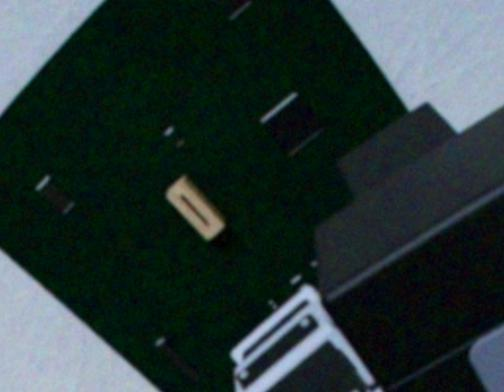

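Request:
{"op": "move", "data": {
  "target": [0,0,0,0,0,0, 0.001,-1,-0.7226,0.145, 0.001,-0.4795,-1,-1, 0,0.62,0.5,0.001, 0.571,-0.68,-0.23,-0.17, 0.4,-0.85, 0,0,0,0,0,0, 0,0.479,0.664,-0.26, 0,0.62,0.5,0.001, 0,0.62,0.5,0.001, -0.98,-0.678,-0.226,-0.168, 0.5,-0.2],
  "speed": 0.02
}}

Request:
{"op": "move", "data": {
  "target": [0,0,-0.0927,0,0,0, 0.001,-1,-0.7226,0.145, 0.001,-0.4795,-1,-1, 0,0.62,0.5,0.001, 0.571,-0.68,-0.23,-0.17, 0.4,-0.85, 0,0,0,0,0,0, 0,0.479,0.664,-0.26, 0,0.62,0.5,0.001, 0,0.62,0.5,0.001, -0.98,-0.678,-0.226,-0.168, 0.5,-0.2],
  "speed": 0.06
}}

Scene clock: 2528.33 s.
left_arm: end_effector_position=(+0.2069, +0.0479, +0.1288) hand_goal=(+0.000, -1.000, -0.722, +0.144, +0.000, -0.480, -1.000, -1.000, +0.000, +0.620, +0.500, +0.000, +0.570, -0.680, -0.230, -0.170) hand_measured=(+0.002, -0.998, -0.720, +0.146, -0.004, -0.480, -1.000, -1.000, -0.002, +0.612, +0.496, -0.002, +0.568, -0.678, -0.224, -0.168) hand_current_ma=(+0, +0, +0, +0, +0, +0, +0, +0, +0, -2, +0, +0, +0, +0, +2, +0) hand_state=(goal, goal, goal, goal, goal, goal, goal, goal, goal, goal, goal, goal, goal, goal, goal, goal) hand_current_limit=0.40 hand_speed=-0.85 end_effector_quat_wxyz=(+0.001, -0.069, +0.998, +0.000) | right_arm: end_effector_position=(+0.3297, -0.3003, +0.2502) hand_goal=(+0.000, +0.478, +0.664, -0.260, +0.000, +0.620, +0.500, +0.000, +0.000, +0.620, +0.500, +0.000, -0.980, -0.678, -0.226, -0.168) hand_measured=(+0.004, +0.466, +0.666, -0.258, +0.000, +0.602, +0.496, -0.002, +0.000, +0.602, +0.498, -0.002, -0.980, -0.678, -0.222, -0.168) hand_current_ma=(+4, -25, +2, +4, +0, -39, -4, -3, +0, -43, -3, -4, +1, +1, +6, +0) hand_state=(goal, goal, goal, goal, goal, goal, goal, goal, goal, goal, goal, goal, goal, goal, goal, goal) hand_current_limit=0.50 hand_speed=-0.20 end_effector_quat_wxyz=(+0.001, -0.069, +0.998, +0.000)
Joint positions: left_arm=[2.286 -1.779 -1.958 -0.974 1.572 -2.596] | right_arm=[-0.052 -2.117 2.235 -1.69 -1.57 -1.744]
Joint torques (N m): left_arm=[8.2 20.28 10.49 3.74 1.62 1.86] | right_arm=[-9.11 10.63 -29.68 -0.65 2.25 -2.03]
Wrist force (N, zeroed by zero_wrist_force): left_arm=[0.1 -0.1 -0.9] | right_arm=[0.3 -1.4 -0.2]
Wrist torque (N m, zeroed by zero_wrist_force): left_arm=[0.08 -0.02 0.01] | right_arm=[-0.16 -0.07 0.19]
Wrist force, peak (N, zeroed by zero_wrist_force): left_arm=[1.9 0.2 -9.8] | right_arm=[0.9 -1.9 -0.1]
Hand target: left_arm +0.2069, +0.0478, +0.1288; +0.001, -0.069, +0.998, +0.000 | right_arm +0.3297, -0.3003, +0.2502; +0.001, -0.069, +0.998, +0.000
Off the commanded pose: left_arm 0.000 m, 0 deg | right_arm 0.000 m, 0 deg.
move: done

Scene clock: 2529.80 s.
left_arm: end_effector_position=(+0.2068, +0.0479, +0.1843) hand_goal=(+0.000, -1.000, -0.722, +0.144, +0.000, -0.480, -1.000, -1.000, +0.000, +0.620, +0.500, +0.000, +0.570, -0.680, -0.230, -0.170) hand_measured=(+0.002, -0.998, -0.720, +0.146, -0.004, -0.480, -1.000, -1.000, -0.002, +0.612, +0.496, -0.002, +0.568, -0.678, -0.224, -0.168) hand_current_ma=(+0, +0, +0, +0, +0, +0, +0, +0, +0, -2, +0, +0, +0, +0, +2, +0) hand_state=(goal, goal, goal, goal, goal, goal, goal, goal, goal, goal, goal, goal, goal, goal, goal, goal) hand_current_limit=0.40 hand_speed=-0.85 end_effector_quat_wxyz=(+0.001, -0.069, +0.998, +0.000) | right_arm: end_effector_position=(+0.3297, -0.3003, +0.2502) hand_goal=(+0.000, +0.478, +0.664, -0.260, +0.000, +0.620, +0.500, +0.000, +0.000, +0.620, +0.500, +0.000, -0.980, -0.678, -0.226, -0.168) hand_measured=(+0.004, +0.466, +0.666, -0.258, +0.000, +0.602, +0.496, -0.002, +0.000, +0.602, +0.498, -0.002, -0.980, -0.678, -0.222, -0.168) hand_current_ma=(+4, -25, +2, +4, +0, -39, -4, -3, +0, -43, -3, -4, +1, +1, +6, +0) hand_state=(goal, goal, goal, goal, goal, goal, goal, goal, goal, goal, goal, goal, goal, goal, goal, goal) hand_current_limit=0.50 hand_speed=-0.20 end_effector_quat_wxyz=(+0.001, -0.069, +0.998, +0.000)
Joint positions: left_arm=[2.286 -1.71 -1.879 -1.122 1.572 -2.597] | right_arm=[-0.052 -2.117 2.235 -1.69 -1.57 -1.744]
Joint torques (N m): left_arm=[-8.92 38.54 32.31 0.22 2.08 -2.08] | right_arm=[-9.06 10.79 -29.35 -0.65 2.24 -1.91]
Wrist force (N, zeroed by zero_wrist_force): left_arm=[0.1 0.1 -0.9] | right_arm=[0.2 -1.9 -0.4]
Wrist torque (N m, zeroed by zero_wrist_force): left_arm=[0.10 -0.02 0.01] | right_arm=[-0.21 -0.05 0.18]
Wrist force, peak (N, zeroed by zero_wrist_force): left_arm=[0.1 0.1 -1.2] | right_arm=[0.4 -2.1 -0.3]
Hand target: left_arm +0.2068, +0.0479, +0.1844; +0.001, -0.069, +0.998, +0.000 | right_arm +0.3297, -0.3003, +0.2502; +0.001, -0.069, +0.998, +0.000
Off the commanded pose: left_arm 0.000 m, 0 deg | right_arm 0.000 m, 0 deg.
move: done

Request:
{"op": "move", "data": {
  "target": [-0.00726,-0.03938,0,0,0,0, 0.001,-1,-0.7226,0.145, 0.001,-0.4795,-1,-1, 0,0.62,0.5,0.001, 0.571,-0.68,-0.23,-0.17, 0.4,-0.85, 0,0,0,0,0,0, 0,0.479,0.664,-0.26, 0,0.62,0.5,0.001, 0,0.62,0.5,0.001, -0.98,-0.678,-0.226,-0.168, 0.5,-0.2],
  "speed": 0.1,
  "cameras": ["cam_left_wrist", "cam_head_right"]
}}

Request:
{"op": "zoom_image", "data": {
  "camera": "cam_left_wrist",
  "region": [320, 90, 420, 180]
}}

Request:
{"op": "zoom_image", "data": {
  "camera": "cam_left_wrist",
  "region": [330, 110, 370, 150]
}}

Request:
{"op": "zoom_image", "data": {
  "camera": "cam_head_right",
  "region": [352, 418, 392, 452]
}}

Scene clock: 2539.20 s.
left_arm: end_effector_position=(+0.2143, +0.0252, +0.1844) hand_goal=(+0.000, -1.000, -0.722, +0.144, +0.000, -0.480, -1.000, -1.000, +0.000, +0.620, +0.500, +0.000, +0.570, -0.680, -0.230, -0.170) hand_measured=(+0.002, -0.998, -0.720, +0.146, -0.004, -0.480, -1.000, -1.000, -0.002, +0.612, +0.496, -0.002, +0.568, -0.678, -0.224, -0.168) hand_current_ma=(+0, +0, +0, +0, +0, +0, +0, +0, +0, -2, +0, +0, +0, +0, +2, +0) hand_state=(goal, goal, goal, goal, goal, goal, goal, goal, goal, goal, goal, goal, goal, goal, goal, goal) hand_current_limit=0.40 hand_speed=-0.85 end_effector_quat_wxyz=(+0.001, -0.069, +0.998, +0.000) | right_arm: end_effector_position=(+0.3297, -0.3003, +0.2502) hand_goal=(+0.000, +0.478, +0.664, -0.260, +0.000, +0.620, +0.500, +0.000, +0.000, +0.620, +0.500, +0.000, -0.980, -0.678, -0.226, -0.168) hand_measured=(+0.004, +0.466, +0.666, -0.258, +0.000, +0.602, +0.496, -0.002, +0.000, +0.602, +0.498, -0.002, -0.980, -0.678, -0.222, -0.168) hand_current_ma=(+4, -25, +2, +4, +0, -39, -4, -3, +0, -43, -3, -4, +1, +1, +6, +0) hand_state=(goal, goal, goal, goal, goal, goal, goal, goal, goal, goal, goal, goal, goal, goal, goal, goal) hand_current_limit=0.50 hand_speed=-0.20 end_effector_quat_wxyz=(+0.001, -0.069, +0.998, +0.000)
Joint positions: left_arm=[2.27 -1.764 -1.814 -1.134 1.572 -2.612] | right_arm=[-0.052 -2.117 2.235 -1.69 -1.57 -1.744]
Joint torques (N m): left_arm=[-7.3 19.29 31.11 0.43 0.81 -2.04] | right_arm=[-9.07 10.62 -29.54 -0.69 2.24 -1.8]
Wrist force (N, zeroed by zero_wrist_force): left_arm=[0.2 -0.1 -0.8] | right_arm=[0.3 -1.7 -0.3]
Wrist torque (N m, zeroed by zero_wrist_force): left_arm=[0.06 -0.03 0.14] | right_arm=[-0.19 -0.07 0.18]
Wrist force, peak (N, zeroed by zero_wrist_force): left_arm=[0.1 -0.1 -1.2] | right_arm=[0.3 -2.2 -0.4]
Hand target: left_arm +0.2144, +0.0251, +0.1844; +0.001, -0.069, +0.998, +0.000 | right_arm +0.3297, -0.3003, +0.2502; +0.001, -0.069, +0.998, +0.000
Off the commanded pose: left_arm 0.000 m, 0 deg | right_arm 0.000 m, 0 deg.
move: done
camera_calibration:
cam_left_wrist: T_world_to_cam=[[0.850099, -0.52525, -0.0380075, -0.190067], [-0.315364, -0.565547, 0.762039, -0.111616], [-0.421756, -0.635822, -0.646415, 0.349757], [0, 0, 0, 1]] pos_world=[0.273888, 0.0594265, 0.30392]
Images, in order (width x height): cam_head_right 672x504, cam_left_wrist 672x504.

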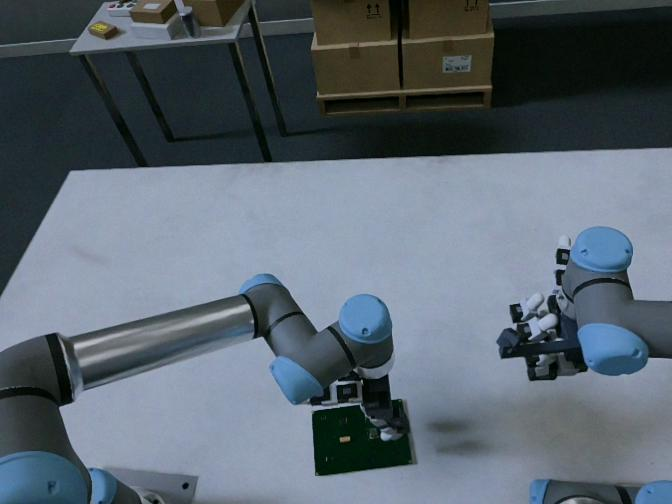

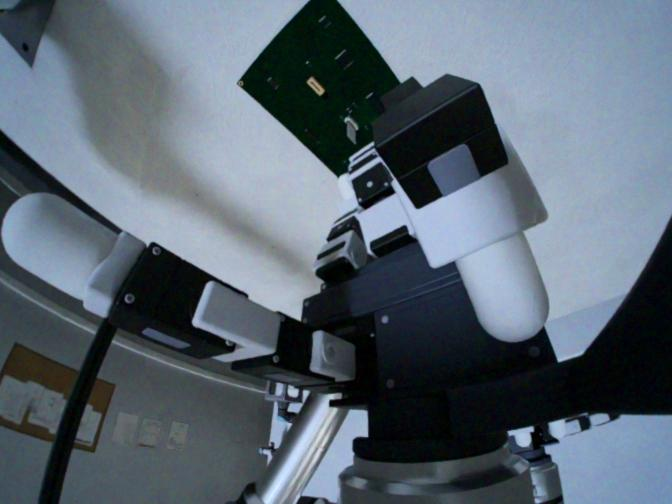

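Scaled by 5.040 from the camera's 672x504 image, which has a finer 960x720 frame.

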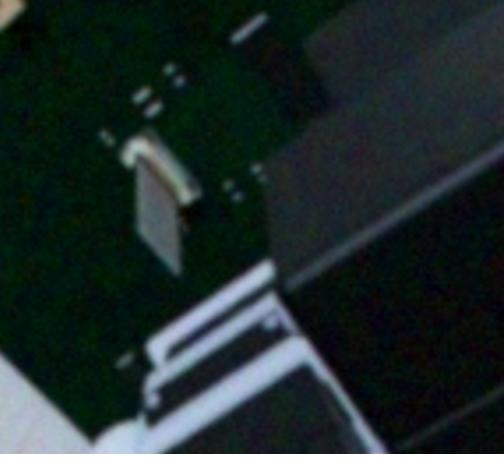

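Scaled by 12.600 from the camera's 672x504 image, which has a finer 960x720 frame.

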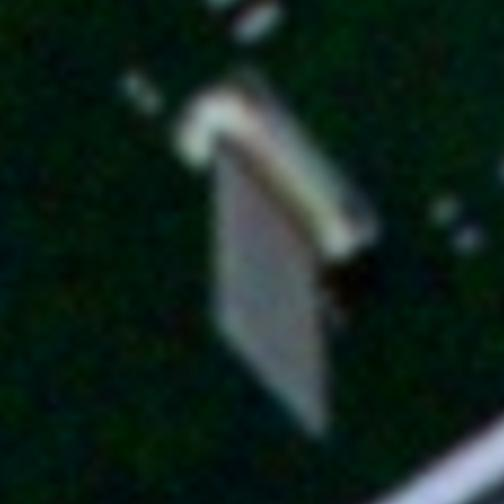

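Scaled by 12.600 from the camera's 672x504 image, which has a finer 960x720 frame.

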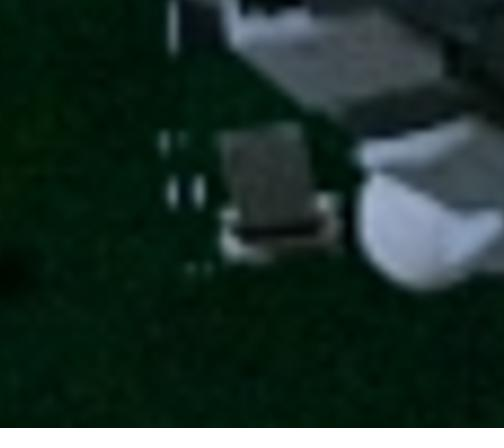

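Request:
{"op": "move", "data": {
  "target": [
    [0,0,-0.026,0,0,0, 0,0.62,0.5,0.001, 0,0.62,0.5,0.001, 0,0.62,0.5,0.001, 0.571,-0.68,-0.23,-0.17, 0.4,-0.2, 0,0,0,0,0,0, 0,0.479,0.664,-0.26, 0,0.62,0.5,0.001, 0,0.62,0.5,0.001, -0.98,-0.678,-0.226,-0.168, 0.5,-0.2],
    [-0.06685,-0.19497,-0.026,0,0,0, 0,0.62,0.5,0.001, 0,0.62,0.5,0.001, 0,0.62,0.5,0.001, 0.571,-0.68,-0.23,-0.17, 0.4,-0.2, 0,0,0,0,0,0, 0,0.479,0.664,-0.26, 0,0.62,0.5,0.001, 0,0.62,0.5,0.001, -0.98,-0.678,-0.226,-0.168, 0.5,-0.2],
    [-0.06685,-0.19497,0.237,0,0,0, 0,0.62,0.5,0.001, 0,0.62,0.5,0.001, 0,0.62,0.5,0.001, 0.571,-0.68,-0.23,-0.17, 0.4,-0.2, 0,0,0,0,0,0, 0,0.479,0.664,-0.26, 0,0.62,0.5,0.001, 0,0.62,0.5,0.001, -0.98,-0.678,-0.226,-0.168, 0.5,-0.2]
  ],
  "speed": [0.1,0.12,0.1],
  "cameras": ["cam_left_wrist", "cam_head_right"]
}}

Request:
{"op": "zoom_image", "data": {
  "camera": "cam_left_wrist",
  "region": [130, 90, 220, 160]
}}

Request:
{"op": "zoom_image", "data": {
  "camera": "cam_left_wrist",
  "region": [150, 105, 200, 145]
}}

Request:
{"op": "zoom_image", "data": {
  "camera": "cam_head_right",
  "region": [352, 418, 392, 452]
}}

Scene clock: 2571.03 s.
left_arm: end_effector_position=(+0.2706, -0.0853, +0.0425) hand_goal=(+0.000, +0.620, +0.500, +0.000, +0.000, +0.620, +0.500, +0.000, +0.000, +0.620, +0.500, +0.000, +0.570, -0.680, -0.230, -0.170) hand_measured=(+0.002, +0.292, +0.474, +0.000, -0.004, +0.604, +0.496, -0.002, -0.002, +0.612, +0.498, -0.002, +0.568, -0.684, -0.238, -0.168) hand_current_ma=(+0, -385, -14, +0, +0, -7, +0, +0, +0, -2, +0, +0, +0, -1, -2, +0) hand_state=(goal, blocked, blocked, goal, goal, goal, goal, goal, goal, goal, goal, goal, goal, goal, goal, goal) hand_current_limit=0.40 hand_speed=-0.20 end_effector_quat_wxyz=(+0.001, -0.069, +0.998, +0.000) | right_arm: end_effector_position=(+0.3297, -0.3003, +0.2502) hand_goal=(+0.000, +0.478, +0.664, -0.260, +0.000, +0.620, +0.500, +0.000, +0.000, +0.620, +0.500, +0.000, -0.980, -0.678, -0.226, -0.168) hand_measured=(+0.004, +0.466, +0.666, -0.258, +0.000, +0.602, +0.496, -0.002, +0.000, +0.602, +0.498, -0.002, -0.980, -0.678, -0.222, -0.168) hand_current_ma=(+4, -25, +2, +4, +0, -39, -4, -3, +0, -43, -3, -4, +1, +1, +6, +0) hand_state=(goal, goal, goal, goal, goal, goal, goal, goal, goal, goal, goal, goal, goal, goal, goal, goal) hand_current_limit=0.50 hand_speed=-0.20 end_effector_quat_wxyz=(+0.001, -0.069, +0.998, +0.000)
Joint positions: left_arm=[2.233 -2.198 -1.584 -0.929 1.572 -2.649] | right_arm=[-0.052 -2.117 2.235 -1.69 -1.57 -1.744]
Joint torques (N m): left_arm=[3.95 32.75 7.7 4.7 0.47 0.66] | right_arm=[-8.83 10.05 -29.48 -0.9 2.28 -1.85]
Wrist force (N, zeroed by zero_wrist_force): left_arm=[0.2 -0.1 -0.9] | right_arm=[0.4 -1.7 -0.2]
Wrist torque (N m, zeroed by zero_wrist_force): left_arm=[0.20 -0.02 0.12] | right_arm=[-0.21 -0.09 0.20]
Wrist force, peak (N, zeroed by zero_wrist_force): left_arm=[0.2 0.1 -1.7] | right_arm=[0.7 -2.0 -0.3]
Hand target: left_arm +0.2706, -0.0853, +0.0424; +0.001, -0.069, +0.998, +0.000 | right_arm +0.3297, -0.3003, +0.2502; +0.001, -0.069, +0.998, +0.000
Off the commanded pose: left_arm 0.000 m, 0 deg | right_arm 0.000 m, 0 deg.
move: done
camera_calibration:
cam_left_wrist: T_world_to_cam=[[0.850117, -0.525217, -0.0380478, -0.301221], [-0.315348, -0.565623, 0.761988, -0.0481967], [-0.42173, -0.635781, -0.646473, 0.211541], [0, 0, 0, 1]] pos_world=[0.330088, -0.0509736, 0.16202]
Images, in order (width x height): cam_head_right 672x504, cam_left_wrist 672x504.

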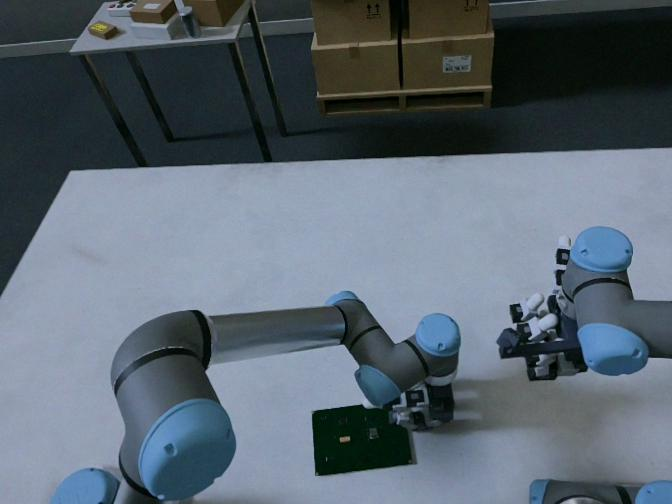

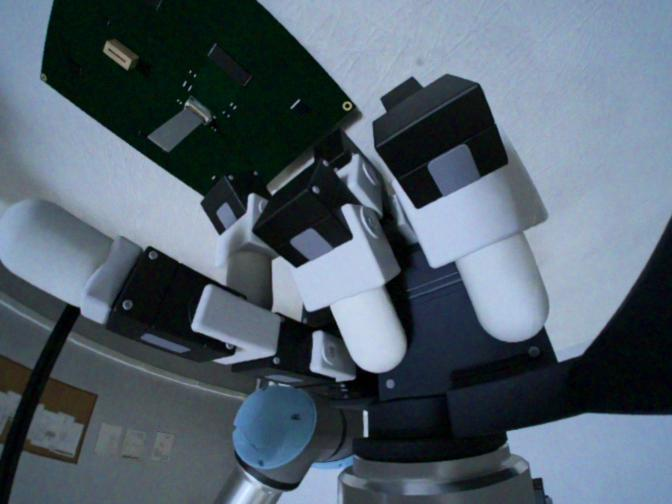

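Scaled by 5.600 from the camera's 672x504 image, which has a finer 960x720 frame.

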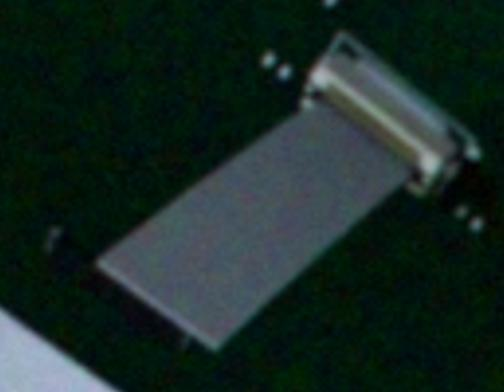

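Scaled by 10.080 from the camera's 672x504 image, which has a finer 960x720 frame.

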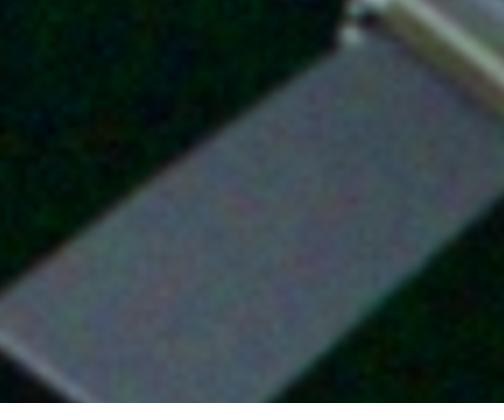

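Scaled by 12.600 from the camera's 672x504 image, which has a finer 960x720 frame.

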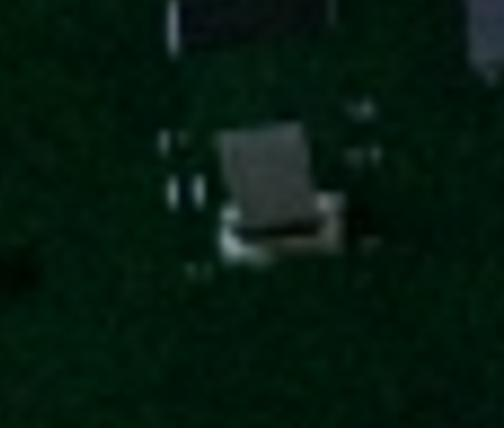

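Request:
{"op": "zoom_image", "data": {
  "camera": "cam_left_wrist",
  "region": [178, 92, 218, 128]
}}

Request:
{"op": "zoom_image", "data": {
  "camera": "cam_left_wrist",
  "region": [186, 98, 210, 120]
}}

Scaled by 12.600 from the camera's 672x504 image, which has a finer 960x720 frame.

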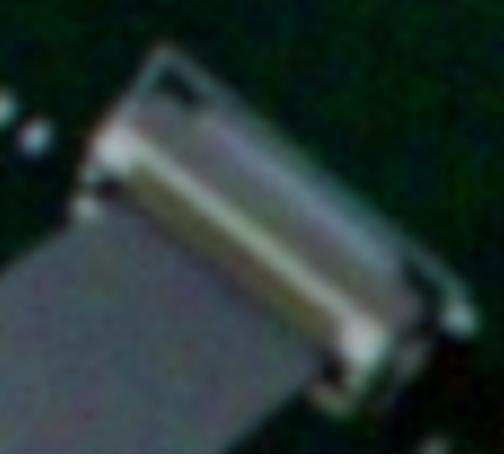

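Scaled by 21.000 from the camera's 672x504 image, which has a finer 960x720 frame.

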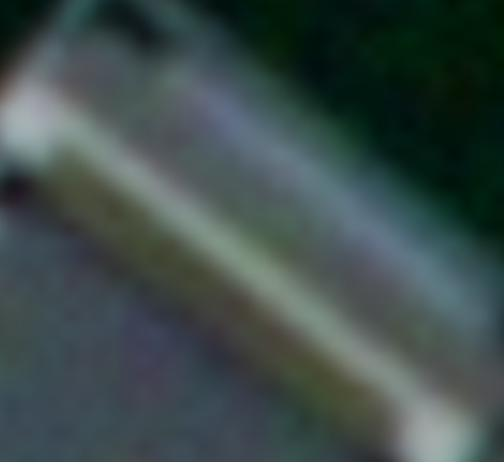

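Request:
{"op": "move", "data": {
  "target": [0,0,-0.16,0,0,0, 0,0.29,0.48,0.001, 0,0.62,0.5,0.001, 0,0.62,0.5,0.001, 0.571,-0.68,-0.23,-0.17, 0.4,-0.2, 0,0,0,0,0,0, 0,0.479,0.664,-0.26, 0,0.62,0.5,0.001, 0,0.62,0.5,0.001, -0.98,-0.678,-0.226,-0.168, 0.5,-0.2],
  "speed": 0.12,
  "cameras": ["cam_left_wrist"]
}}

Scene clock: 2610.17 s.
left_arm: end_effector_position=(+0.2704, -0.0853, +0.1382) hand_goal=(+0.000, +0.290, +0.480, +0.000, +0.000, +0.620, +0.500, +0.000, +0.000, +0.620, +0.500, +0.000, +0.570, -0.680, -0.230, -0.170) hand_measured=(+0.002, +0.272, +0.474, +0.002, -0.004, +0.604, +0.496, -0.002, -0.002, +0.612, +0.498, -0.002, +0.568, -0.682, -0.228, -0.168) hand_current_ma=(+0, -9, -1, +0, +0, -7, +0, +0, +0, -2, +0, +0, +0, +0, +0, +0) hand_state=(goal, goal, goal, goal, goal, goal, goal, goal, goal, goal, goal, goal, goal, goal, goal, goal) hand_current_limit=0.40 hand_speed=-0.20 end_effector_quat_wxyz=(+0.001, -0.069, +0.998, +0.000) | right_arm: end_effector_position=(+0.3297, -0.3003, +0.2502) hand_goal=(+0.000, +0.478, +0.664, -0.260, +0.000, +0.620, +0.500, +0.000, +0.000, +0.620, +0.500, +0.000, -0.980, -0.678, -0.226, -0.168) hand_measured=(+0.004, +0.466, +0.666, -0.258, +0.000, +0.602, +0.496, -0.002, +0.000, +0.602, +0.498, -0.002, -0.980, -0.678, -0.222, -0.168) hand_current_ma=(+4, -25, +2, +4, +0, -39, -4, -3, +0, -43, -3, -4, +1, +1, +6, +0) hand_state=(goal, goal, goal, goal, goal, goal, goal, goal, goal, goal, goal, goal, goal, goal, goal, goal) hand_current_limit=0.50 hand_speed=-0.20 end_effector_quat_wxyz=(+0.001, -0.069, +0.998, +0.000)
Joint positions: left_arm=[2.233 -2.082 -1.494 -1.135 1.572 -2.649] | right_arm=[-0.052 -2.117 2.235 -1.69 -1.57 -1.744]
Joint torques (N m): left_arm=[-1.14 52.61 32.09 0.46 -0.66 -0.83] | right_arm=[-9.39 9.73 -28.75 -0.98 2.24 -1.84]
Wrist force (N, zeroed by zero_wrist_force): left_arm=[0.0 -0.1 -0.9] | right_arm=[0.3 -1.9 -0.5]
Wrist torque (N m, zeroed by zero_wrist_force): left_arm=[0.19 0.00 0.12] | right_arm=[-0.19 -0.06 0.18]
Wrist force, peak (N, zeroed by zero_wrist_force): left_arm=[0.0 -0.1 -1.5] | right_arm=[0.6 -2.0 -0.4]
Hand target: left_arm +0.2704, -0.0853, +0.1384; +0.001, -0.069, +0.998, +0.000 | right_arm +0.3297, -0.3003, +0.2502; +0.001, -0.069, +0.998, +0.000
Off the commanded pose: left_arm 0.000 m, 0 deg | right_arm 0.000 m, 0 deg.
move: done
camera_calibration:
cam_left_wrist: T_world_to_cam=[[0.850101, -0.525246, -0.0380085, -0.297416], [-0.315393, -0.565597, 0.761989, -0.121166], [-0.42173, -0.63578, -0.646473, 0.273325], [0, 0, 0, 1]] pos_world=[0.329888, -0.0509736, 0.25772]
Images, in order (width x height): cam_left_wrist 672x504.

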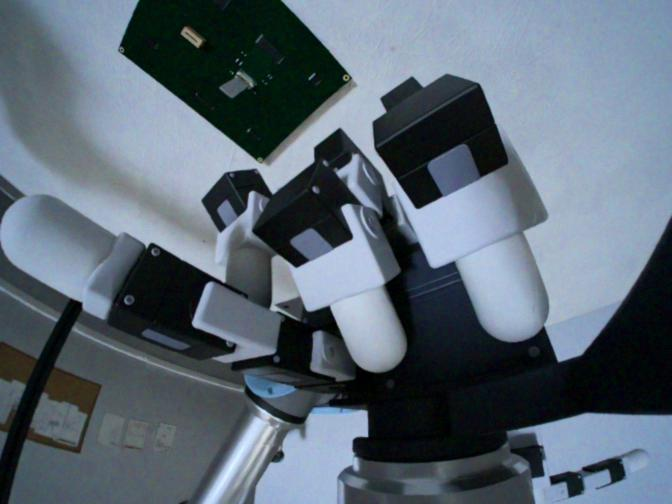

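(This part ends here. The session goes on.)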